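# Move the wooden block from the bench onto the cart floor

## Task

Pick the wooden block up from the bench and lay it flat on the floor of the cart, at the handle end next to the profiles. The drop flap must stay open, and anything already in its goal state must still be so at the finish. Finish with both grippers released and empty, withdrawn from the cart and touching nothing. The robot must not fall over or be left leaning.

## Robot and tools

ROBOT. A Rainbow Robotics RB-Y1 in a physics simulation: a two-wheeled base with two rear casters, a folding leg and torso, a head, and two 7-joint arms, each with a parallel gripper. The base is 0.58 m wide and spans from 0.10 m ahead of the drive axle to 0.57 m behind it. Turning on the spot sweeps a 0.58 m radius. The base cannot move sideways. Each wrist has a camera case that sticks out sideways and can collide with things. Loose objects may get small random nudges.

FRAMES. All positions are in metres. In the base frame the origin is on the floor midway between the drive wheels, x points forward, y to the left and z up. left_hand and right_hand are printed in this frame. Each is the point between the finger pads, 0.03 m back from the tips. The fingers point along the hand's -z and close along its x. chest is a spine point 0.08 m under the shoulders. base_odometry is relative to where the base started. It counts wheel turns only, so wheel slip reads as motion. Its heading is in rad, positive to the left.

move. One action per call, plus the optional cameras and blocking.
- base: {x_m_s, turn_rad_s, for_s}. These are velocities held for for_s seconds, then braked, so the result is a relative displacement, not a pose. x_m_s is forward speed, 0.005 to 1.5 in either sign, or 0. turn_rad_s is the left-turn rate, 0.02 to 1.509 in either sign, or 0. for_s runs 0.1 to 5. Acceleration is about 0.4 m/s² (0.5 rad/s² when turning). The base does not stop on contact.
- joints: a single dictionary of absolute joint targets keyed by name (rad; grippers in m as the pad opening, 0 to 0.1). Main ranges: torso_squat_rad 0 to 1.2; torso_shift_rad -0.3 to 0.6; torso_pitch_rad -0.2 to 1.4 (positive bows forward); torso_yaw_rad -1.5 to 1.5, positive to the left. Before yawing the torso, lift both arms out by 0.2 rad or more. Combined torso limits: squat+shift<=1.52; squat-shift+pitch<=1.57; shift+0.5pitch-0.4squat<=0.7; shift+0.3pitch-0.5squat<=0.39. Shoulder pitch ±2.356, where negative swings the arm forward and up. left_shoulder_roll 0 to 3.141 and right_shoulder_roll -3.141 to 0, each lifting outward. Elbow -2.617 to 0.01, where negative bends it. head_pan ±0.523, positive to the left. head_tilt -0.35 to 1.57, positive looks down.
- target: one hand's absolute pose in the base frame: side ("left"/"right"), x, y, z (m, -3 to 3) and quat_wxyz, using the same convention as the printed hand lines. It cannot be combined with base or joints. The arm swings along an arc to reach it, so break long moves into short steps.
- min_time_s (0.1 to 8): the shortest duration for the arm, head and torso motions.
- contact_limits: gripper current in mA, 200 to 672.5, set per gripper. It persists until changed.
- cameras: head_camera, left_wrist_camera, right_wrist_camera or all.
- blocking: false returns at once while the motion keeps running.
An action can be a base and/or joints command (optionally with min_time_s or contact_limits), a target (optionally with min_time_s), or contact_limits on its own. A call with no action just reports state and images.

Other tools. wait(seconds 0 to 10) returns the state and ends early once motions settle. stop brakes every running motion. zoom_image(camera, region [x0,y0,x1,y1] in pixels, at most 504 per side) magnifies the most recent image. finished_scene(scene) closes the current scene and cannot be undone; call it only once the goal holds. read_manual only gives licence text.

RESULTS. The move line reads done, or else reports the worst status among the motions. For a hand target: reached (within 10 mm and 2°), short (with the remaining error), or refused (with a reason). Joint statuses: off_target means the joint may still be pushing. time_out means the joint was blocked or slow. contact_stop is for the torso only. limit_stop_at_<name> is the self-collision guard. not_followed, or "joint command not followed", means the arm check withheld the command. torque_fault means a 10 s stop of the whole robot. limit_stop_at_motor_heat means overheating. Any refusal or unrequested stop cancels the rest of the calls in that reply. lidar_m holds 12 distances in 30° sectors, counter-clockwise from straight ahead, taken 0.23 m above the floor. motor_effort gives the wheel load in %; a value near or above 30 at rest suggests the base is pushing on something. Wrist force and torque readings carry an offset that is never zeroed. Motor temperatures are reported too: MOTOR HOT appears at 65 °C and the arm brakes at 80 °C.

GRIPPING. To grasp, command an opening at least 0.005 m narrower than the block. The gripper will then report off_target or done, and either is normal. Lowering contact_limits softens the grip.

AVOID. Do not drop the block or let go of it while it is moving, and lower it gently. Do not drive hard into the bench, the cart or walls; the wheels keep pushing and the robot can tip. Do not bend or stand up quickly with the arms reached out, especially while holding something. Do not let the arms hit or press on each other (about 0.5 rad of outward shoulder roll keeps them apart). Do not let a gripper close on the other hand. Do not leave the leg outside its limits. Before finishing, open the grippers, pull the hands clear of the cart and block, and check that nothing is in contact.

Each tool is called after ">>>" as name(argument=value, ...), one argument or row to a line, values as JSON.

## Session

>>> move(
)

Scene clock: 0.00 s.
Joint torques (N m): no reading
External joint torques (N m): no reading
Motor temperatures (°C): left_arm=[31 28 32 36 35 33 38] | right_arm=[34 31 32 30 36 36 34]
Wrist force (N): no reading
Wrist torque (N m): no reading
Wrist force, peak (N): no reading
base_odometry: x=+0.000 y=+0.000 heading=+0.000
lidar_m: 0.65 0.68 1.56 4.82 1.63 1.14 1.08 1.13 1.47 3.50 0.97 0.70
base_status: not commanded
joint_positions: torso_squat_rad=+0.350 torso_shift_rad=+0.000 torso_pitch_rad=+0.000 torso_yaw_rad=+0.000 left_shoulder_pitch_rad=+0.049 left_shoulder_roll_rad=+0.015 left_shoulder_yaw_rad=+0.041 left_elbow_rad=-0.149 left_forearm_roll_rad=+0.010 left_wrist_pitch_rad=-0.019 left_hand_roll_rad=+0.045 left_gripper_m=+0.099 right_shoulder_pitch_rad=-0.033 right_shoulder_roll_rad=-0.038 right_shoulder_yaw_rad=+0.024 right_elbow_rad=-0.125 right_forearm_roll_rad=-0.047 right_wrist_pitch_rad=+0.032 right_hand_roll_rad=-0.022 right_gripper_m=+0.099 head_pan_rad=+0.000 head_tilt_rad=+0.400
joint_status: not commanded
wheel_motors_off: 0
motor_effort: left_wheel=+0 right_wheel=+0
chest: x=-0.2280 y=+0.0001 z=+1.2475 quat_wxyz=(+1.000, +0.000, +0.000, +0.000) (m; base frame)
left_hand: x=-0.1861 y=+0.2354 z=+0.5638 quat_wxyz=(+0.997, +0.009, -0.062, +0.055) (m; base frame)
right_hand: x=-0.1506 y=-0.2464 z=+0.5666 quat_wxyz=(+0.998, -0.015, -0.063, -0.016) (m; base frame)
pictures: head_camera, left_wrist_camera, right_wrist_camera

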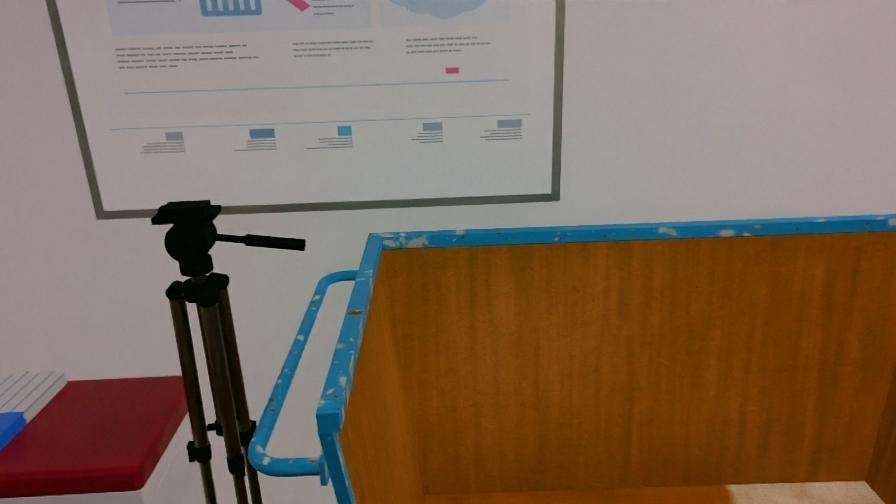

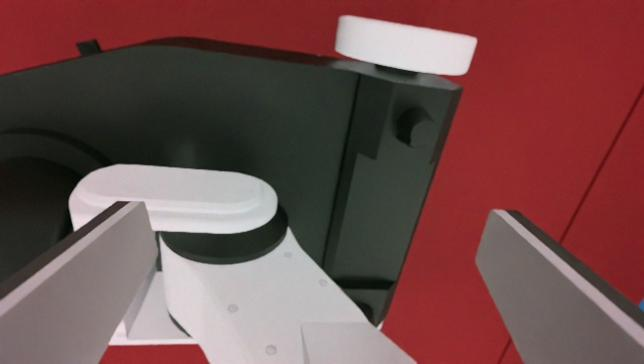

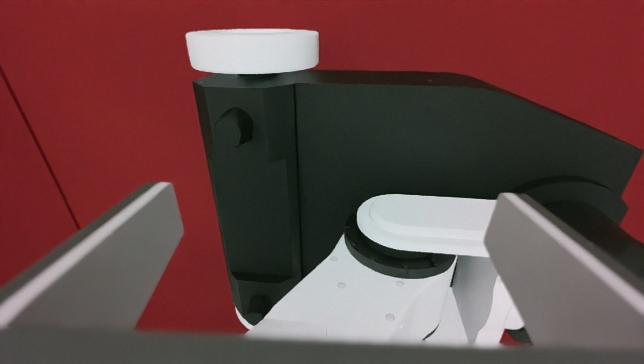

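>>> move(
  joints={"head_tilt_rad": 0.75, "head_pan_rad": 0.0},
  cameras=["head_camera"],
)

>>> move(
  joints={"head_tilt_rad": 0.6, "head_pan_rad": -0.52},
  cameras=["head_camera"],
)

>>> move(
  joints={"head_tilt_rad": 0.6, "head_pan_rad": 0.52},
  cameras=["head_camera"],
)

Scene clock: 2.90 s.
Joint torques (N m): left_arm=[-0.66 -0.29 0.56 0.19 -0.1 -0.6 -0.2] | right_arm=[-2.15 -0.9 -0.57 -0.01 -0.27 -0.19 -0.03]
External joint torques (N m): left_arm=[-0.03 -0.96 0.52 0.17 -0.1 -0.25 -0.19] | right_arm=[0.1 0.59 -0.52 0.3 -0.31 0.1 -0.04]
Wrist force (N): left_arm=[0.6 0.9 -7.5] | right_arm=[-1.8 0.9 -5.3]
Wrist torque (N m): left_arm=[-0.25 0.21 0.08] | right_arm=[-0.10 -0.10 -0.08]
Wrist force, peak (N): left_arm=[-0.2 1.9 -8.4] | right_arm=[-2.1 1.2 -5.5]
move: done
base_odometry: x=+0.000 y=+0.000 heading=+0.000
lidar_m: 0.65 0.68 1.56 4.82 1.62 1.15 1.08 1.12 1.47 3.51 0.98 0.68
base_status: not commanded
joint_positions: torso_squat_rad=+0.350 torso_shift_rad=+0.000 torso_pitch_rad=+0.000 torso_yaw_rad=+0.000 left_shoulder_pitch_rad=+0.049 left_shoulder_roll_rad=+0.015 left_shoulder_yaw_rad=+0.041 left_elbow_rad=-0.149 left_forearm_roll_rad=+0.010 left_wrist_pitch_rad=-0.019 left_hand_roll_rad=+0.045 left_gripper_m=+0.099 right_shoulder_pitch_rad=-0.033 right_shoulder_roll_rad=-0.038 right_shoulder_yaw_rad=+0.024 right_elbow_rad=-0.125 right_forearm_roll_rad=-0.047 right_wrist_pitch_rad=+0.032 right_hand_roll_rad=-0.022 right_gripper_m=+0.099 head_pan_rad=+0.000 head_tilt_rad=+0.750
joint_status: all done
wheel_motors_off: 0
motor_effort: left_wheel=+0(1) right_wheel=-1(2)
chest: x=-0.2280 y=+0.0001 z=+1.2475 quat_wxyz=(+1.000, +0.000, +0.000, +0.000) (m; base frame)
left_hand: x=-0.1861 y=+0.2354 z=+0.5638 quat_wxyz=(+0.997, +0.009, -0.062, +0.055) (m; base frame)
right_hand: x=-0.1506 y=-0.2464 z=+0.5666 quat_wxyz=(+0.998, -0.015, -0.063, -0.016) (m; base frame)
pictures: head_camera
camera_calibration:
head_camera: T_world_to_cam=[[-0.00287247, -0.999504, -0.0313571, 0.0440107], [-0.638739, 0.0259608, -0.768985, 1.03318], [0.769418, 0.0178201, -0.638497, 1.02793], [0, 0, 0, 1]] pos_world=[-0.130844, -0.00115112, 1.45221]

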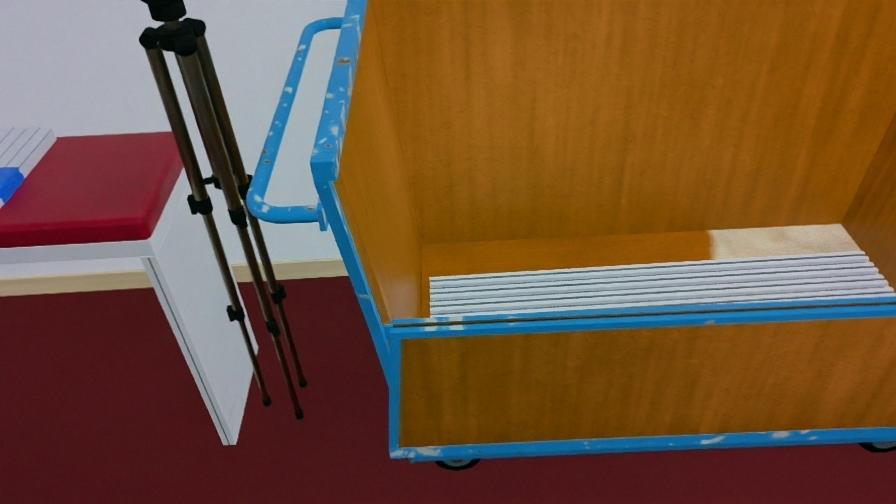

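Scene clock: 3.90 s.
Joint torques (N m): left_arm=[-1.01 -0.16 0.87 0.05 -0.01 -0.64 -0.02] | right_arm=[-2.04 -0.85 -0.53 0.05 -0.19 -0.28 -0.05]
External joint torques (N m): left_arm=[-0.38 -0.82 0.83 0.04 -0.01 -0.29 -0.01] | right_arm=[0.22 0.64 -0.48 0.36 -0.23 0.01 -0.06]
Wrist force (N): left_arm=[0.5 1.1 -7.9] | right_arm=[-1.7 0.7 -5.2]
Wrist torque (N m): left_arm=[-0.28 0.21 0.09] | right_arm=[-0.03 -0.03 -0.10]
Wrist force, peak (N): left_arm=[0.0 1.7 -8.5] | right_arm=[-1.6 1.5 -5.6]
move: done
base_odometry: x=+0.000 y=+0.000 heading=+0.000
lidar_m: 0.65 0.67 1.55 4.85 1.62 1.14 1.08 1.13 1.48 3.51 1.00 0.69
base_status: not commanded
joint_positions: torso_squat_rad=+0.350 torso_shift_rad=+0.000 torso_pitch_rad=+0.000 torso_yaw_rad=+0.000 left_shoulder_pitch_rad=+0.049 left_shoulder_roll_rad=+0.015 left_shoulder_yaw_rad=+0.041 left_elbow_rad=-0.149 left_forearm_roll_rad=+0.010 left_wrist_pitch_rad=-0.019 left_hand_roll_rad=+0.045 left_gripper_m=+0.099 right_shoulder_pitch_rad=-0.033 right_shoulder_roll_rad=-0.038 right_shoulder_yaw_rad=+0.024 right_elbow_rad=-0.125 right_forearm_roll_rad=-0.047 right_wrist_pitch_rad=+0.032 right_hand_roll_rad=-0.022 right_gripper_m=+0.099 head_pan_rad=-0.520 head_tilt_rad=+0.600
joint_status: all done
wheel_motors_off: 0
motor_effort: left_wheel=+1(1) right_wheel=-2(2)
chest: x=-0.2280 y=+0.0001 z=+1.2475 quat_wxyz=(+1.000, +0.000, +0.000, +0.000) (m; base frame)
left_hand: x=-0.1861 y=+0.2354 z=+0.5638 quat_wxyz=(+0.997, +0.009, -0.062, +0.055) (m; base frame)
right_hand: x=-0.1506 y=-0.2464 z=+0.5666 quat_wxyz=(+0.998, -0.015, -0.063, -0.016) (m; base frame)
pictures: head_camera
camera_calibration:
head_camera: T_world_to_cam=[[-0.495067, -0.868285, -0.0314512, -0.0573267], [-0.435413, 0.279258, -0.855821, 1.20073], [0.75188, -0.409995, -0.516314, 0.847427], [0, 0, 0, 1]] pos_world=[-0.142731, -0.0376481, 1.46335]

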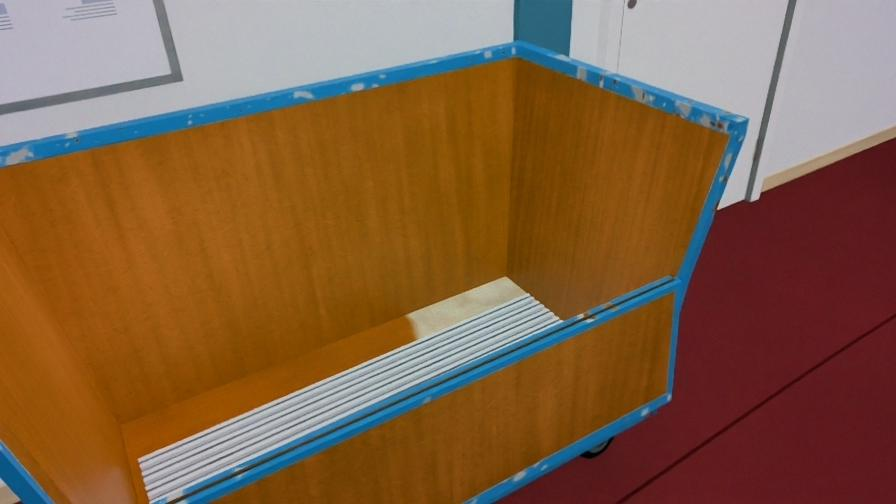

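Scene clock: 5.27 s.
Joint torques (N m): left_arm=[-1.01 -0.61 0.78 0.05 0.02 -0.65 0.04] | right_arm=[-2.21 -1.02 -0.71 0.09 -0.15 -0.14 0.01]
External joint torques (N m): left_arm=[-0.38 -1.28 0.74 0.04 0.02 -0.29 0.05] | right_arm=[0.05 0.47 -0.66 0.4 -0.19 0.16 0.01]
Wrist force (N): left_arm=[-0.6 1.7 -7.5] | right_arm=[-1.8 1.0 -4.9]
Wrist torque (N m): left_arm=[-0.34 0.03 0.05] | right_arm=[-0.08 -0.04 -0.08]
Wrist force, peak (N): left_arm=[0.3 1.8 -8.5] | right_arm=[-2.0 1.0 -5.6]
move: done
base_odometry: x=+0.000 y=+0.000 heading=+0.000
lidar_m: 0.65 0.69 1.56 4.83 1.63 1.14 1.08 1.13 1.48 3.52 0.97 0.69
base_status: not commanded
joint_positions: torso_squat_rad=+0.350 torso_shift_rad=+0.000 torso_pitch_rad=+0.000 torso_yaw_rad=+0.000 left_shoulder_pitch_rad=+0.049 left_shoulder_roll_rad=+0.015 left_shoulder_yaw_rad=+0.041 left_elbow_rad=-0.149 left_forearm_roll_rad=+0.010 left_wrist_pitch_rad=-0.019 left_hand_roll_rad=+0.045 left_gripper_m=+0.099 right_shoulder_pitch_rad=-0.033 right_shoulder_roll_rad=-0.038 right_shoulder_yaw_rad=+0.024 right_elbow_rad=-0.125 right_forearm_roll_rad=-0.047 right_wrist_pitch_rad=+0.032 right_hand_roll_rad=-0.022 right_gripper_m=+0.099 head_pan_rad=+0.520 head_tilt_rad=+0.600
joint_status: all done
wheel_motors_off: 0
motor_effort: left_wheel=+1(1) right_wheel=+0(2)
chest: x=-0.2280 y=+0.0001 z=+1.2475 quat_wxyz=(+1.000, +0.000, +0.000, +0.000) (m; base frame)
left_hand: x=-0.1861 y=+0.2354 z=+0.5638 quat_wxyz=(+0.997, +0.009, -0.062, +0.055) (m; base frame)
right_hand: x=-0.1506 y=-0.2464 z=+0.5666 quat_wxyz=(+0.998, -0.015, -0.063, -0.016) (m; base frame)
pictures: head_camera
camera_calibration:
head_camera: T_world_to_cam=[[0.498214, -0.866483, -0.0314471, 0.147286], [-0.46132, -0.234194, -0.855767, 1.19539], [0.734143, 0.440863, -0.516405, 0.843793], [0, 0, 0, 1]] pos_world=[-0.141388, 0.0355768, 1.46335]

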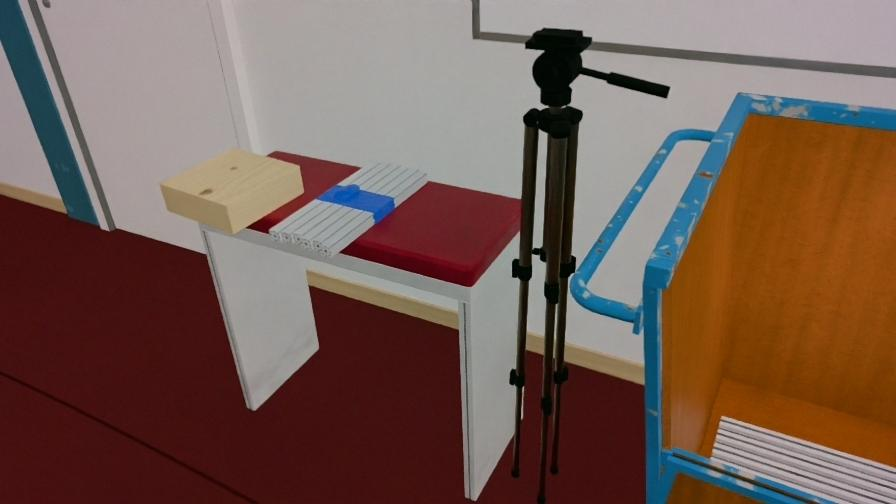

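>>> zoom_image(
  camera="head_camera",
  region=[130, 110, 550, 320],
)

Scaled by 1.200 from the camera's 896x504 image, which has a finer 1280x720 frame.

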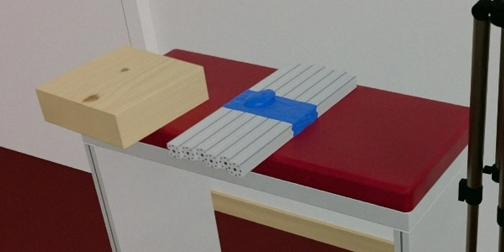

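>>> move(
  joints={"torso_squat_rad": 0.1, "torso_pitch_rad": 0.6, "left_shoulder_pitch_rad": -0.55, "right_shoulder_pitch_rad": -0.55, "head_tilt_rad": 0.5, "head_pan_rad": -0.1},
  min_time_s=3,
  cameras=["head_camera"],
)

>>> move(
  joints={"head_tilt_rad": 0.5, "head_pan_rad": 0.4},
  cameras=["all"],
)

Scene clock: 26.80 s.
Joint torques (N m): left_arm=[-1.05 -1.97 0.37 0.44 -0.06 -0.52 -0.05] | right_arm=[-0.79 1.07 -0.36 1.06 -0.05 -0.06 -0.04]
External joint torques (N m): left_arm=[-1.22 -0.83 0.46 0.07 -0.06 -0.24 -0.04] | right_arm=[-1.41 0.81 -0.37 0.29 -0.06 0.03 -0.04]
Wrist force (N): left_arm=[0.3 1.5 -7.9] | right_arm=[-0.6 0.5 -5.4]
Wrist torque (N m): left_arm=[-0.29 0.20 0.04] | right_arm=[-0.05 0.04 -0.07]
Wrist force, peak (N): left_arm=[0.0 1.5 -8.4] | right_arm=[-1.8 1.2 -5.5]
move: done
base_odometry: x=+0.000 y=+0.000 heading=+0.000
lidar_m: 0.65 0.68 1.56 4.83 1.62 1.14 1.08 1.13 1.48 3.49 0.98 0.69
base_status: not commanded
joint_positions: torso_squat_rad=+0.100 torso_shift_rad=+0.000 torso_pitch_rad=+0.600 torso_yaw_rad=+0.000 left_shoulder_pitch_rad=-0.550 left_shoulder_roll_rad=+0.015 left_shoulder_yaw_rad=+0.041 left_elbow_rad=-0.149 left_forearm_roll_rad=+0.010 left_wrist_pitch_rad=-0.019 left_hand_roll_rad=+0.045 left_gripper_m=+0.099 right_shoulder_pitch_rad=-0.550 right_shoulder_roll_rad=-0.038 right_shoulder_yaw_rad=+0.024 right_elbow_rad=-0.125 right_forearm_roll_rad=-0.047 right_wrist_pitch_rad=+0.032 right_hand_roll_rad=-0.022 right_gripper_m=+0.099 head_pan_rad=-0.100 head_tilt_rad=+0.500
joint_status: all done
wheel_motors_off: 0
motor_effort: left_wheel=+0(1) right_wheel=+0(2)
chest: x=-0.0533 y=+0.0001 z=+1.2324 quat_wxyz=(+0.955, +0.000, +0.296, +0.000) (m; base frame)
left_hand: x=+0.0047 y=+0.1843 z=+0.5344 quat_wxyz=(+0.998, -0.026, -0.043, -0.040) (m; base frame)
right_hand: x=-0.0164 y=-0.2010 z=+0.5334 quat_wxyz=(+0.998, +0.015, -0.007, +0.066) (m; base frame)
pictures: head_camera
camera_calibration:
head_camera: T_world_to_cam=[[-0.0958657, -0.995003, 0.0278983, -0.0320516], [-0.859793, 0.068651, -0.506007, 0.819416], [0.501563, -0.0724954, -0.862078, 1.10014], [0, 0, 0, 1]] pos_world=[0.149665, -0.00838987, 1.36393]

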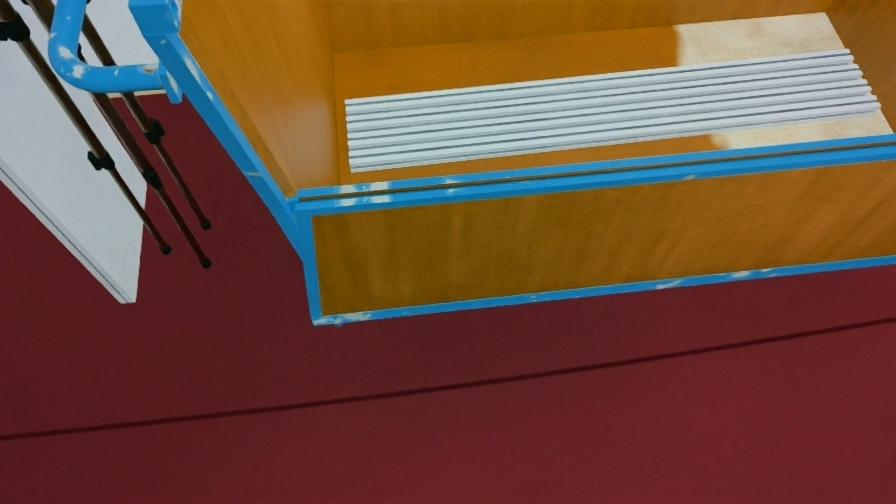

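Scene clock: 27.80 s.
Joint torques (N m): left_arm=[-0.95 -1.78 0.52 0.45 -0.09 -0.5 -0.03] | right_arm=[-0.84 0.97 -0.35 1.33 -0.17 -0.03 0.04]
External joint torques (N m): left_arm=[-1.13 -0.64 0.6 0.08 -0.09 -0.21 -0.03] | right_arm=[-1.47 0.7 -0.36 0.56 -0.18 0.06 0.04]
Wrist force (N): left_arm=[0.4 0.9 -7.4] | right_arm=[-1.0 0.5 -5.2]
Wrist torque (N m): left_arm=[-0.23 0.18 0.08] | right_arm=[-0.06 -0.01 -0.09]
Wrist force, peak (N): left_arm=[-0.2 1.2 -8.6] | right_arm=[-0.8 0.4 -5.5]
move: done
base_odometry: x=+0.000 y=+0.000 heading=+0.000
lidar_m: 0.65 0.67 1.56 4.84 1.62 1.13 1.06 1.13 1.47 3.52 0.99 0.69
base_status: not commanded
joint_positions: torso_squat_rad=+0.100 torso_shift_rad=+0.000 torso_pitch_rad=+0.600 torso_yaw_rad=+0.000 left_shoulder_pitch_rad=-0.550 left_shoulder_roll_rad=+0.015 left_shoulder_yaw_rad=+0.041 left_elbow_rad=-0.149 left_forearm_roll_rad=+0.010 left_wrist_pitch_rad=-0.019 left_hand_roll_rad=+0.045 left_gripper_m=+0.099 right_shoulder_pitch_rad=-0.550 right_shoulder_roll_rad=-0.038 right_shoulder_yaw_rad=+0.024 right_elbow_rad=-0.125 right_forearm_roll_rad=-0.047 right_wrist_pitch_rad=+0.032 right_hand_roll_rad=-0.022 right_gripper_m=+0.099 head_pan_rad=+0.400 head_tilt_rad=+0.500
joint_status: all done
wheel_motors_off: 0
motor_effort: left_wheel=+0(1) right_wheel=-1(2)
chest: x=-0.0533 y=+0.0001 z=+1.2324 quat_wxyz=(+0.955, +0.000, +0.296, +0.000) (m; base frame)
left_hand: x=+0.0047 y=+0.1843 z=+0.5344 quat_wxyz=(+0.998, -0.026, -0.043, -0.040) (m; base frame)
right_hand: x=-0.0164 y=-0.2010 z=+0.5334 quat_wxyz=(+0.998, +0.015, -0.007, +0.066) (m; base frame)
pictures: head_camera, left_wrist_camera, right_wrist_camera
camera_calibration:
head_camera: T_world_to_cam=[[0.307343, -0.918711, -0.248011, 0.31876], [-0.844184, -0.14294, -0.516644, 0.83301], [0.439196, 0.368154, -0.819493, 1.04591], [0, 0, 0, 1]] pos_world=[0.145887, 0.0268639, 1.36654]
left_wrist_camera: T_world_to_cam=[[0.995724, -0.0504084, 0.077414, -0.0373341], [-0.0826452, -0.860509, 0.502687, -0.0806134], [0.0412758, -0.506935, -0.860995, 0.625811], [0, 0, 0, 1]] pos_world=[0.0046813, 0.245995, 0.582234]
right_wrist_camera: T_world_to_cam=[[-0.986258, -0.159631, -0.0425777, -0.0268017], [-0.157712, 0.832919, 0.530447, -0.0911227], [-0.0492119, 0.529872, -0.846648, 0.629487], [0, 0, 0, 1]] pos_world=[-0.00982623, -0.261928, 0.580149]

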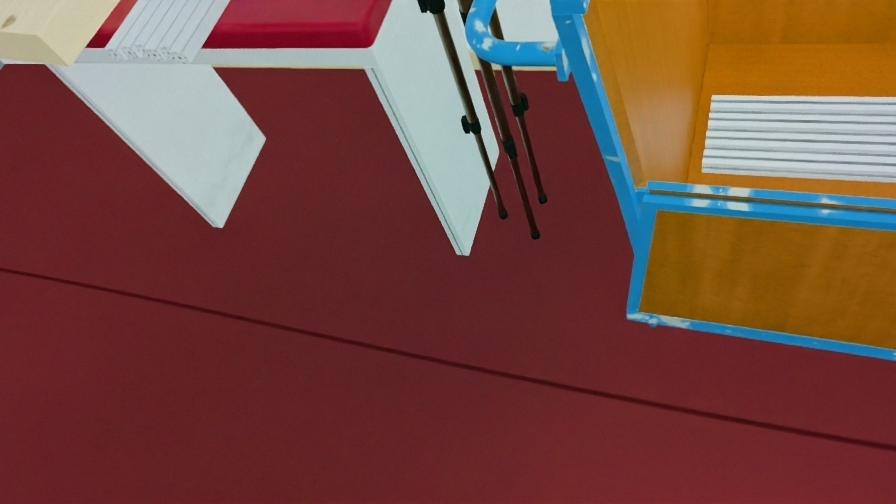

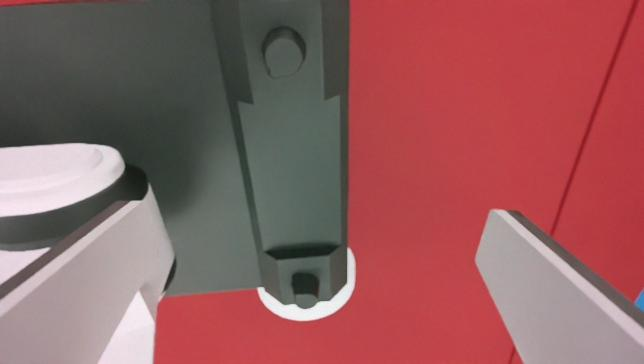

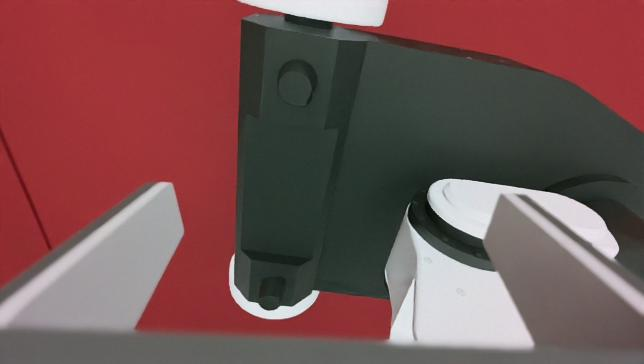

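>>> move(
  base={"x_m_s": 0.2, "for_s": 1.25},
  joints={"head_tilt_rad": 0.3, "head_pan_rad": 0.0},
  cameras=["head_camera"],
)

>>> move(
  joints={"head_tilt_rad": 0.7, "head_pan_rad": 0.0},
  cameras=["head_camera"],
)

Scene clock: 41.43 s.
Joint torques (N m): left_arm=[0.38 -1.65 0.45 0.17 -0.01 -0.51 0.07] | right_arm=[0.49 1.01 -0.63 1.32 -0.16 0.07 -0.02]
External joint torques (N m): left_arm=[0.21 -0.5 0.53 -0.2 -0.01 -0.22 0.08] | right_arm=[-0.13 0.75 -0.64 0.55 -0.17 0.16 -0.02]
Wrist force (N): left_arm=[-0.5 1.5 -8.7] | right_arm=[-0.9 0.8 -4.7]
Wrist torque (N m): left_arm=[-0.34 0.05 0.10] | right_arm=[-0.11 0.02 -0.07]
Wrist force, peak (N): left_arm=[-0.5 1.5 -8.7] | right_arm=[-1.0 0.9 -5.5]
move: done
base_odometry: x=+0.253 y=+0.000 heading=+0.000
lidar_m: 0.39 0.41 0.81 3.99 2.02 1.42 1.33 1.38 1.82 4.34 0.60 0.41
base_status: done (sent for 1.27 of 1.27 s)
joint_positions: torso_squat_rad=+0.100 torso_shift_rad=+0.000 torso_pitch_rad=+0.600 torso_yaw_rad=+0.000 left_shoulder_pitch_rad=-0.550 left_shoulder_roll_rad=+0.015 left_shoulder_yaw_rad=+0.041 left_elbow_rad=-0.149 left_forearm_roll_rad=+0.010 left_wrist_pitch_rad=-0.019 left_hand_roll_rad=+0.045 left_gripper_m=+0.099 right_shoulder_pitch_rad=-0.550 right_shoulder_roll_rad=-0.038 right_shoulder_yaw_rad=+0.024 right_elbow_rad=-0.125 right_forearm_roll_rad=-0.047 right_wrist_pitch_rad=+0.032 right_hand_roll_rad=-0.022 right_gripper_m=+0.099 head_pan_rad=+0.000 head_tilt_rad=+0.300
joint_status: all done
wheel_motors_off: 0
motor_effort: left_wheel=+1(48) right_wheel=+1(25)
chest: x=-0.0533 y=+0.0001 z=+1.2324 quat_wxyz=(+0.955, +0.000, +0.296, +0.000) (m; base frame)
left_hand: x=+0.0048 y=+0.1843 z=+0.5344 quat_wxyz=(+0.998, -0.026, -0.043, -0.040) (m; base frame)
right_hand: x=-0.0162 y=-0.2009 z=+0.5334 quat_wxyz=(+0.998, +0.015, -0.007, +0.066) (m; base frame)
pictures: head_camera
camera_calibration:
head_camera: T_world_to_cam=[[-0.00752782, -0.999504, -0.0305758, 0.042146], [-0.74653, 0.0259608, -0.664845, 1.03059], [0.665309, 0.0178209, -0.746355, 0.927069], [0, 0, 0, 1]] pos_world=[0.152896, -0.00115113, 1.37839]

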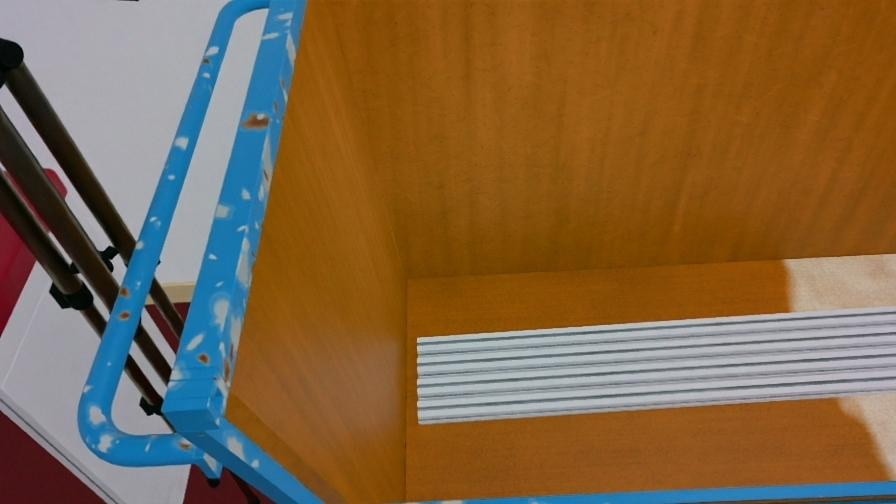

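Scene clock: 42.37 s.
Joint torques (N m): left_arm=[0.51 -2.01 0.65 0.51 -0.04 -0.56 0.04] | right_arm=[0.83 0.69 -0.72 1.24 -0.2 0.07 -0.06]
External joint torques (N m): left_arm=[0.33 -0.86 0.73 0.14 -0.04 -0.27 0.05] | right_arm=[0.21 0.43 -0.72 0.47 -0.21 0.15 -0.06]
Wrist force (N): left_arm=[-0.3 1.8 -8.0] | right_arm=[-0.9 0.5 -5.2]
Wrist torque (N m): left_arm=[-0.38 0.08 0.06] | right_arm=[-0.07 0.00 -0.08]
Wrist force, peak (N): left_arm=[0.9 1.6 -8.4] | right_arm=[-1.3 0.4 -5.3]
move: done
base_odometry: x=+0.253 y=+0.000 heading=+0.000
lidar_m: 0.39 0.42 0.84 3.98 2.00 1.41 1.32 1.39 1.81 4.35 0.62 0.43
base_status: not commanded
joint_positions: torso_squat_rad=+0.100 torso_shift_rad=+0.000 torso_pitch_rad=+0.600 torso_yaw_rad=+0.000 left_shoulder_pitch_rad=-0.550 left_shoulder_roll_rad=+0.015 left_shoulder_yaw_rad=+0.041 left_elbow_rad=-0.149 left_forearm_roll_rad=+0.010 left_wrist_pitch_rad=-0.019 left_hand_roll_rad=+0.045 left_gripper_m=+0.099 right_shoulder_pitch_rad=-0.550 right_shoulder_roll_rad=-0.038 right_shoulder_yaw_rad=+0.024 right_elbow_rad=-0.125 right_forearm_roll_rad=-0.047 right_wrist_pitch_rad=+0.032 right_hand_roll_rad=-0.022 right_gripper_m=+0.099 head_pan_rad=+0.000 head_tilt_rad=+0.700
joint_status: all done
wheel_motors_off: 0
motor_effort: left_wheel=+1(1) right_wheel=+0(2)
chest: x=-0.0533 y=+0.0001 z=+1.2324 quat_wxyz=(+0.955, +0.000, +0.296, +0.000) (m; base frame)
left_hand: x=+0.0048 y=+0.1843 z=+0.5344 quat_wxyz=(+0.998, -0.026, -0.043, -0.040) (m; base frame)
right_hand: x=-0.0162 y=-0.2009 z=+0.5334 quat_wxyz=(+0.998, +0.015, -0.007, +0.066) (m; base frame)
pictures: head_camera
camera_calibration:
head_camera: T_world_to_cam=[[-0.0189344, -0.999502, -0.0252601, 0.0356773], [-0.946477, 0.0260605, -0.321716, 0.570895], [0.322214, 0.0178166, -0.946499, 1.23102], [0, 0, 0, 1]] pos_world=[0.144363, -0.00115082, 1.34972]

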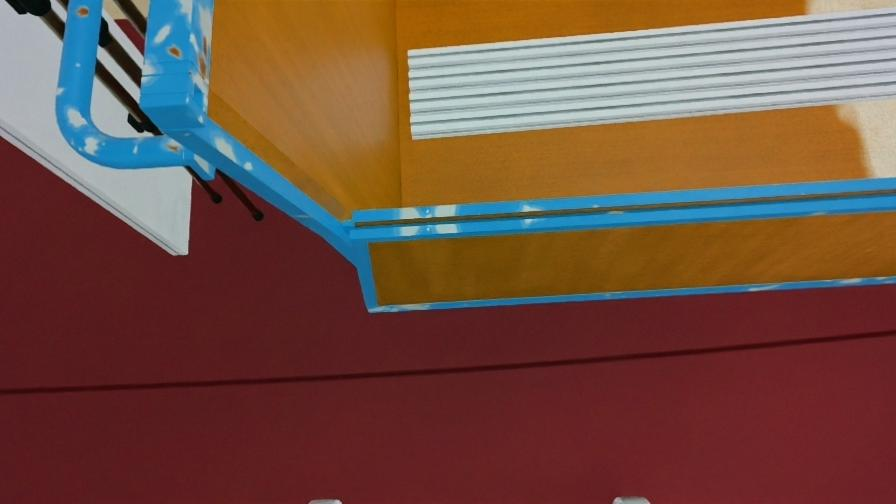

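>>> move(
  base={"x_m_s": -0.25, "for_s": 1.25},
  joints={"torso_squat_rad": 0.3, "torso_pitch_rad": 0.2, "left_shoulder_pitch_rad": -0.2, "right_shoulder_pitch_rad": -0.2, "head_tilt_rad": 0.6, "head_pan_rad": 0.4},
)

>>> move(
  base={"turn_rad_s": 0.6, "for_s": 2.6},
  cameras=["head_camera"],
)

Scene clock: 86.70 s.
Joint torques (N m): left_arm=[-2.62 -0.66 0.57 -0.57 -0.04 -0.68 -0.12] | right_arm=[-1.32 -0.71 -0.56 0.56 -0.26 -0.2 0.03]
External joint torques (N m): left_arm=[-1.05 -1.11 0.55 -0.22 -0.04 -0.26 -0.11] | right_arm=[-0.22 0.58 -0.51 0.43 -0.28 0.01 0.03]
Wrist force (N): left_arm=[-0.2 1.4 -7.6] | right_arm=[-1.7 1.0 -5.0]
Wrist torque (N m): left_arm=[-0.30 0.14 0.10] | right_arm=[-0.07 -0.11 -0.08]
Wrist force, peak (N): left_arm=[1.9 1.2 -8.8] | right_arm=[-0.9 1.3 -5.6]
move: done
base_odometry: x=-0.063 y=+0.000 heading=+0.000
lidar_m: 0.71 1.08 1.59 4.99 1.53 1.07 1.01 1.06 1.39 3.32 1.08 0.76
base_status: done (sent for 1.27 of 1.27 s)
joint_positions: torso_squat_rad=+0.300 torso_shift_rad=+0.000 torso_pitch_rad=+0.200 torso_yaw_rad=+0.000 left_shoulder_pitch_rad=-0.200 left_shoulder_roll_rad=+0.015 left_shoulder_yaw_rad=+0.041 left_elbow_rad=-0.149 left_forearm_roll_rad=+0.010 left_wrist_pitch_rad=-0.019 left_hand_roll_rad=+0.045 left_gripper_m=+0.099 right_shoulder_pitch_rad=-0.200 right_shoulder_roll_rad=-0.038 right_shoulder_yaw_rad=+0.024 right_elbow_rad=-0.125 right_forearm_roll_rad=-0.047 right_wrist_pitch_rad=+0.032 right_hand_roll_rad=-0.022 right_gripper_m=+0.099 head_pan_rad=+0.400 head_tilt_rad=+0.600
joint_status: all done
wheel_motors_off: 0
motor_effort: left_wheel=-1(30) right_wheel=+1(31)
chest: x=-0.1666 y=+0.0001 z=+1.2525 quat_wxyz=(+0.995, +0.000, +0.100, +0.000) (m; base frame)
left_hand: x=-0.0822 y=+0.2243 z=+0.5690 quat_wxyz=(+0.997, +0.001, -0.078, +0.013) (m; base frame)
right_hand: x=-0.1047 y=-0.2385 z=+0.5673 quat_wxyz=(+0.999, -0.011, -0.041, +0.012) (m; base frame)
pictures: none

Scene clock: 90.83 s.
Joint torques (N m): left_arm=[-1.93 -0.36 0.92 -0.71 -0.06 -0.66 0.03] | right_arm=[-1.55 -0.4 -0.52 0.45 -0.11 -0.24 0.05]
External joint torques (N m): left_arm=[-0.36 -0.81 0.9 -0.36 -0.06 -0.25 0.04] | right_arm=[-0.45 0.88 -0.47 0.33 -0.13 -0.03 0.04]
Wrist force (N): left_arm=[-0.4 1.4 -7.1] | right_arm=[-1.4 1.4 -4.8]
Wrist torque (N m): left_arm=[-0.27 0.14 0.13] | right_arm=[-0.13 -0.03 -0.09]
Wrist force, peak (N): left_arm=[0.1 2.2 -8.1] | right_arm=[-2.1 1.1 -5.4]
move: done
base_odometry: x=-0.063 y=+0.000 heading=+1.559
lidar_m: 5.03 1.53 1.08 1.00 1.04 1.37 3.27 1.10 0.77 0.73 1.08 1.58
base_status: done (sent for 2.6 of 2.6 s)
joint_positions: torso_squat_rad=+0.300 torso_shift_rad=+0.000 torso_pitch_rad=+0.200 torso_yaw_rad=+0.000 left_shoulder_pitch_rad=-0.200 left_shoulder_roll_rad=+0.015 left_shoulder_yaw_rad=+0.041 left_elbow_rad=-0.149 left_forearm_roll_rad=+0.010 left_wrist_pitch_rad=-0.019 left_hand_roll_rad=+0.045 left_gripper_m=+0.099 right_shoulder_pitch_rad=-0.200 right_shoulder_roll_rad=-0.038 right_shoulder_yaw_rad=+0.024 right_elbow_rad=-0.125 right_forearm_roll_rad=-0.047 right_wrist_pitch_rad=+0.032 right_hand_roll_rad=-0.022 right_gripper_m=+0.099 head_pan_rad=+0.400 head_tilt_rad=+0.600
joint_status: not commanded
wheel_motors_off: 0
motor_effort: left_wheel=+4(41) right_wheel=+18(50)
chest: x=-0.1666 y=+0.0001 z=+1.2525 quat_wxyz=(+0.995, +0.000, +0.100, +0.000) (m; base frame)
left_hand: x=-0.0821 y=+0.2243 z=+0.5691 quat_wxyz=(+0.997, +0.001, -0.078, +0.013) (m; base frame)
right_hand: x=-0.1047 y=-0.2385 z=+0.5673 quat_wxyz=(+0.999, -0.011, -0.041, +0.012) (m; base frame)
pictures: head_camera
camera_calibration:
head_camera: T_world_to_cam=[[0.376819, -0.919912, -0.108483, 0.195455], [-0.646297, -0.177211, -0.742224, 1.05549], [0.663557, 0.349796, -0.661313, 0.9701], [0, 0, 0, 1]] pos_world=[-0.0352101, 0.0275078, 1.44615]

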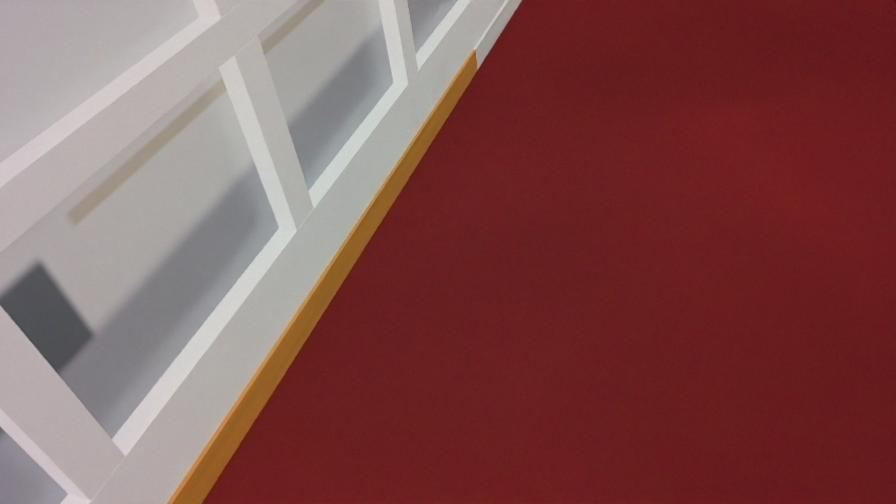

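>>> move(
  base={"x_m_s": 0.35, "for_s": 3.2},
)

>>> move(
  base={"turn_rad_s": -0.6, "for_s": 2.58},
  joints={"head_tilt_rad": 0.7, "head_pan_rad": 0.0},
  cameras=["head_camera"],
)

Scene clock: 96.97 s.
Joint torques (N m): left_arm=[-1.2 -0.47 0.67 -0.41 -0.11 -0.62 -0.08] | right_arm=[-0.96 -0.95 -0.89 0.56 -0.15 -0.21 -0.04]
External joint torques (N m): left_arm=[0.37 -0.91 0.65 -0.06 -0.11 -0.2 -0.07] | right_arm=[0.14 0.33 -0.83 0.44 -0.18 0 -0.05]
Wrist force (N): left_arm=[-0.4 0.5 -6.5] | right_arm=[-1.6 1.1 -5.0]
Wrist torque (N m): left_arm=[-0.22 0.13 0.11] | right_arm=[-0.10 -0.04 -0.09]
Wrist force, peak (N): left_arm=[-0.1 2.0 -8.4] | right_arm=[-2.0 1.2 -5.6]
move: done
base_odometry: x=-0.051 y=+1.120 heading=+1.561
lidar_m: 4.50 1.62 1.14 1.07 1.10 1.45 3.47 1.19 1.04 0.87 0.90 2.00
base_status: done (sent for 3.2 of 3.2 s)
joint_positions: torso_squat_rad=+0.300 torso_shift_rad=+0.000 torso_pitch_rad=+0.200 torso_yaw_rad=+0.000 left_shoulder_pitch_rad=-0.200 left_shoulder_roll_rad=+0.015 left_shoulder_yaw_rad=+0.041 left_elbow_rad=-0.149 left_forearm_roll_rad=+0.010 left_wrist_pitch_rad=-0.019 left_hand_roll_rad=+0.045 left_gripper_m=+0.099 right_shoulder_pitch_rad=-0.200 right_shoulder_roll_rad=-0.038 right_shoulder_yaw_rad=+0.024 right_elbow_rad=-0.125 right_forearm_roll_rad=-0.047 right_wrist_pitch_rad=+0.032 right_hand_roll_rad=-0.022 right_gripper_m=+0.099 head_pan_rad=+0.400 head_tilt_rad=+0.600
joint_status: not commanded
wheel_motors_off: 0
motor_effort: left_wheel=+16(44) right_wheel=-15(49)
chest: x=-0.1665 y=+0.0001 z=+1.2525 quat_wxyz=(+0.995, +0.000, +0.100, +0.000) (m; base frame)
left_hand: x=-0.0820 y=+0.2243 z=+0.5690 quat_wxyz=(+0.997, +0.001, -0.079, +0.013) (m; base frame)
right_hand: x=-0.1046 y=-0.2385 z=+0.5672 quat_wxyz=(+0.999, -0.011, -0.041, +0.012) (m; base frame)
pictures: none

Scene clock: 101.07 s.
Joint torques (N m): left_arm=[-1.8 -0.14 0.75 -0.44 -0.08 -0.64 -0.07] | right_arm=[-1.02 -0.71 -0.76 0.55 -0.27 -0.17 -0.06]
External joint torques (N m): left_arm=[-0.23 -0.58 0.73 -0.09 -0.09 -0.22 -0.06] | right_arm=[0.08 0.58 -0.71 0.43 -0.3 0.04 -0.06]
Wrist force (N): left_arm=[-0.8 1.5 -7.5] | right_arm=[-1.3 1.4 -4.9]
Wrist torque (N m): left_arm=[-0.31 0.07 0.12] | right_arm=[-0.12 0.00 -0.09]
Wrist force, peak (N): left_arm=[-0.3 1.5 -8.3] | right_arm=[-0.9 1.1 -5.6]
move: done
base_odometry: x=-0.051 y=+1.120 heading=+0.021
lidar_m: 0.87 1.52 2.03 4.51 1.58 1.12 1.07 1.12 1.49 3.72 1.19 1.02
base_status: done (sent for 2.57 of 2.57 s)
joint_positions: torso_squat_rad=+0.300 torso_shift_rad=+0.000 torso_pitch_rad=+0.200 torso_yaw_rad=+0.000 left_shoulder_pitch_rad=-0.200 left_shoulder_roll_rad=+0.015 left_shoulder_yaw_rad=+0.041 left_elbow_rad=-0.149 left_forearm_roll_rad=+0.010 left_wrist_pitch_rad=-0.019 left_hand_roll_rad=+0.045 left_gripper_m=+0.099 right_shoulder_pitch_rad=-0.200 right_shoulder_roll_rad=-0.038 right_shoulder_yaw_rad=+0.024 right_elbow_rad=-0.125 right_forearm_roll_rad=-0.047 right_wrist_pitch_rad=+0.032 right_hand_roll_rad=-0.022 right_gripper_m=+0.099 head_pan_rad=+0.000 head_tilt_rad=+0.700
joint_status: all done
wheel_motors_off: 0
motor_effort: left_wheel=+21(43) right_wheel=+2(49)
chest: x=-0.1665 y=+0.0001 z=+1.2525 quat_wxyz=(+0.995, +0.000, +0.100, +0.000) (m; base frame)
left_hand: x=-0.0821 y=+0.2243 z=+0.5690 quat_wxyz=(+0.997, +0.001, -0.078, +0.013) (m; base frame)
right_hand: x=-0.1046 y=-0.2385 z=+0.5672 quat_wxyz=(+0.999, -0.011, -0.041, +0.012) (m; base frame)
pictures: head_camera
camera_calibration:
head_camera: T_world_to_cam=[[-0.00760343, -0.999502, -0.0306411, 0.0425696], [-0.74653, 0.0260606, -0.664841, 0.933257], [0.665308, 0.0178194, -0.746356, 1.09307], [0, 0, 0, 1]] pos_world=[-0.0302037, -0.00125083, 1.43759]

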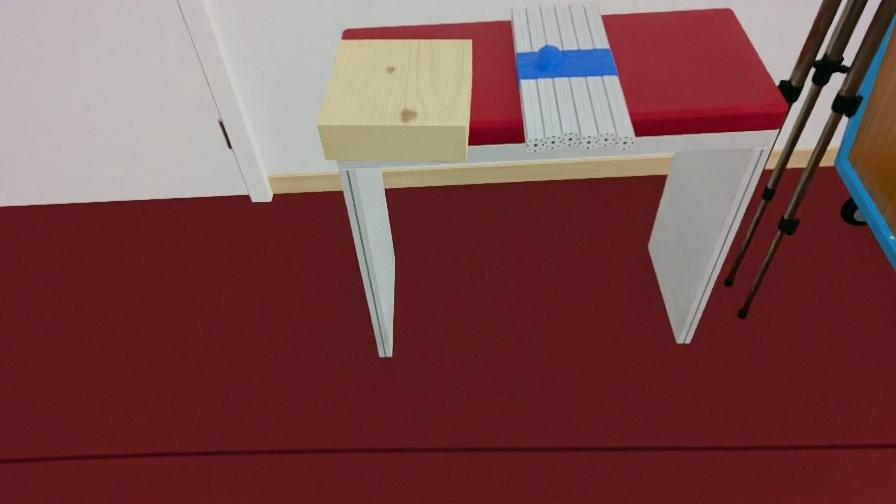

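>>> move(
  base={"turn_rad_s": 0.25, "for_s": 1.0},
)

>>> move(
  base={"x_m_s": 0.25, "for_s": 1.6},
)

>>> move(
  base={"turn_rad_s": -0.3, "for_s": 1.03},
  cameras=["head_camera"],
)

Scene clock: 131.17 s.
Joint torques (N m): left_arm=[-1.54 -0.32 1.03 -0.43 -0.07 -0.71 -0.09] | right_arm=[-0.59 -0.79 -0.41 0.67 -0.19 -0.13 -0.05]
External joint torques (N m): left_arm=[0.03 -0.76 1.01 -0.08 -0.07 -0.29 -0.08] | right_arm=[0.51 0.5 -0.36 0.55 -0.22 0.08 -0.06]
Wrist force (N): left_arm=[0.0 1.1 -6.4] | right_arm=[-1.5 1.7 -5.3]
Wrist torque (N m): left_arm=[-0.26 0.14 0.07] | right_arm=[-0.20 -0.09 -0.10]
Wrist force, peak (N): left_arm=[0.3 1.3 -8.7] | right_arm=[-1.7 1.3 -5.4]
move: done
base_odometry: x=-0.051 y=+1.120 heading=+0.270
lidar_m: 0.88 1.68 2.79 2.36 1.29 1.08 1.06 1.24 2.02 1.45 1.06 1.03
base_status: done (sent for 1 of 1 s)
joint_positions: torso_squat_rad=+0.300 torso_shift_rad=+0.000 torso_pitch_rad=+0.200 torso_yaw_rad=+0.000 left_shoulder_pitch_rad=-0.200 left_shoulder_roll_rad=+0.015 left_shoulder_yaw_rad=+0.041 left_elbow_rad=-0.149 left_forearm_roll_rad=+0.010 left_wrist_pitch_rad=-0.019 left_hand_roll_rad=+0.045 left_gripper_m=+0.099 right_shoulder_pitch_rad=-0.200 right_shoulder_roll_rad=-0.038 right_shoulder_yaw_rad=+0.024 right_elbow_rad=-0.125 right_forearm_roll_rad=-0.047 right_wrist_pitch_rad=+0.032 right_hand_roll_rad=-0.022 right_gripper_m=+0.099 head_pan_rad=+0.000 head_tilt_rad=+0.700
joint_status: not commanded
wheel_motors_off: 0
motor_effort: left_wheel=-23(31) right_wheel=+2(18)
chest: x=-0.1665 y=+0.0001 z=+1.2525 quat_wxyz=(+0.995, +0.000, +0.100, +0.000) (m; base frame)
left_hand: x=-0.0821 y=+0.2243 z=+0.5690 quat_wxyz=(+0.997, +0.001, -0.078, +0.013) (m; base frame)
right_hand: x=-0.1046 y=-0.2385 z=+0.5672 quat_wxyz=(+0.999, -0.011, -0.041, +0.012) (m; base frame)
pictures: none

Scene clock: 133.73 s.
Joint torques (N m): left_arm=[-1.56 -0.37 0.77 -0.28 -0.15 -0.65 -0.06] | right_arm=[-1.11 -0.62 -0.61 0.54 -0.06 -0.15 -0.06]
External joint torques (N m): left_arm=[0.01 -0.82 0.75 0.07 -0.15 -0.24 -0.05] | right_arm=[-0.02 0.66 -0.56 0.42 -0.09 0.06 -0.06]
Wrist force (N): left_arm=[0.5 0.8 -7.3] | right_arm=[-1.9 1.4 -5.0]
Wrist torque (N m): left_arm=[-0.24 0.25 0.10] | right_arm=[-0.12 -0.11 -0.08]
Wrist force, peak (N): left_arm=[-0.1 1.0 -8.3] | right_arm=[-1.9 1.1 -5.5]
move: done
base_odometry: x=+0.334 y=+1.226 heading=+0.269
lidar_m: 0.48 1.23 1.99 3.21 1.75 1.47 1.46 1.68 2.75 1.14 0.79 1.10
base_status: done (sent for 1.6 of 1.6 s)
joint_positions: torso_squat_rad=+0.300 torso_shift_rad=+0.000 torso_pitch_rad=+0.200 torso_yaw_rad=+0.000 left_shoulder_pitch_rad=-0.200 left_shoulder_roll_rad=+0.015 left_shoulder_yaw_rad=+0.041 left_elbow_rad=-0.149 left_forearm_roll_rad=+0.010 left_wrist_pitch_rad=-0.019 left_hand_roll_rad=+0.045 left_gripper_m=+0.099 right_shoulder_pitch_rad=-0.200 right_shoulder_roll_rad=-0.038 right_shoulder_yaw_rad=+0.024 right_elbow_rad=-0.125 right_forearm_roll_rad=-0.047 right_wrist_pitch_rad=+0.032 right_hand_roll_rad=-0.022 right_gripper_m=+0.099 head_pan_rad=+0.000 head_tilt_rad=+0.700
joint_status: not commanded
wheel_motors_off: 0
motor_effort: left_wheel=-21(39) right_wheel=+18(59)
chest: x=-0.1665 y=+0.0001 z=+1.2525 quat_wxyz=(+0.995, +0.000, +0.100, +0.000) (m; base frame)
left_hand: x=-0.0820 y=+0.2243 z=+0.5690 quat_wxyz=(+0.997, +0.001, -0.078, +0.013) (m; base frame)
right_hand: x=-0.1046 y=-0.2385 z=+0.5672 quat_wxyz=(+0.999, -0.011, -0.041, +0.012) (m; base frame)
pictures: none

Scene clock: 135.70 s.
Joint torques (N m): left_arm=[-1.53 -0.53 0.76 -0.46 -0.16 -0.55 0.1] | right_arm=[-0.56 -0.94 -0.86 0.59 0 -0.23 0.03]
External joint torques (N m): left_arm=[0.03 -0.97 0.74 -0.11 -0.16 -0.13 0.11] | right_arm=[0.54 0.34 -0.81 0.47 -0.03 -0.02 0.02]
Wrist force (N): left_arm=[-0.5 1.6 -7.5] | right_arm=[-1.3 0.6 -4.2]
Wrist torque (N m): left_arm=[-0.31 0.11 0.11] | right_arm=[-0.03 -0.05 -0.08]
Wrist force, peak (N): left_arm=[0.1 1.4 -8.5] | right_arm=[-1.8 0.8 -5.3]
move: done
base_odometry: x=+0.334 y=+1.226 heading=-0.041
lidar_m: 0.57 0.48 1.41 3.15 2.32 1.56 1.47 1.50 1.91 1.65 0.78 0.79
base_status: done (sent for 1.03 of 1.03 s)
joint_positions: torso_squat_rad=+0.300 torso_shift_rad=+0.000 torso_pitch_rad=+0.200 torso_yaw_rad=+0.000 left_shoulder_pitch_rad=-0.200 left_shoulder_roll_rad=+0.015 left_shoulder_yaw_rad=+0.041 left_elbow_rad=-0.149 left_forearm_roll_rad=+0.010 left_wrist_pitch_rad=-0.019 left_hand_roll_rad=+0.045 left_gripper_m=+0.099 right_shoulder_pitch_rad=-0.200 right_shoulder_roll_rad=-0.038 right_shoulder_yaw_rad=+0.024 right_elbow_rad=-0.125 right_forearm_roll_rad=-0.047 right_wrist_pitch_rad=+0.032 right_hand_roll_rad=-0.022 right_gripper_m=+0.099 head_pan_rad=+0.000 head_tilt_rad=+0.700
joint_status: not commanded
wheel_motors_off: 0
motor_effort: left_wheel=+7(34) right_wheel=+1(46)
chest: x=-0.1665 y=+0.0001 z=+1.2525 quat_wxyz=(+0.995, +0.000, +0.100, +0.000) (m; base frame)
left_hand: x=-0.0820 y=+0.2243 z=+0.5690 quat_wxyz=(+0.997, +0.001, -0.078, +0.013) (m; base frame)
right_hand: x=-0.1046 y=-0.2385 z=+0.5673 quat_wxyz=(+0.999, -0.011, -0.041, +0.012) (m; base frame)
pictures: head_camera
camera_calibration:
head_camera: T_world_to_cam=[[-0.00752782, -0.999504, -0.0305758, 0.0425754], [-0.74653, 0.0259608, -0.664845, 0.933268], [0.665309, 0.0178209, -0.746355, 1.09293], [0, 0, 0, 1]] pos_world=[-0.0301036, -0.00115113, 1.43749]

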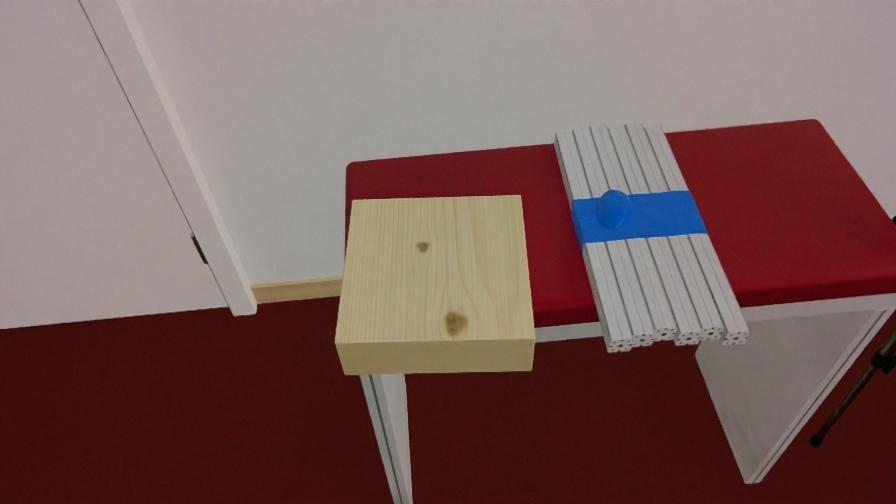

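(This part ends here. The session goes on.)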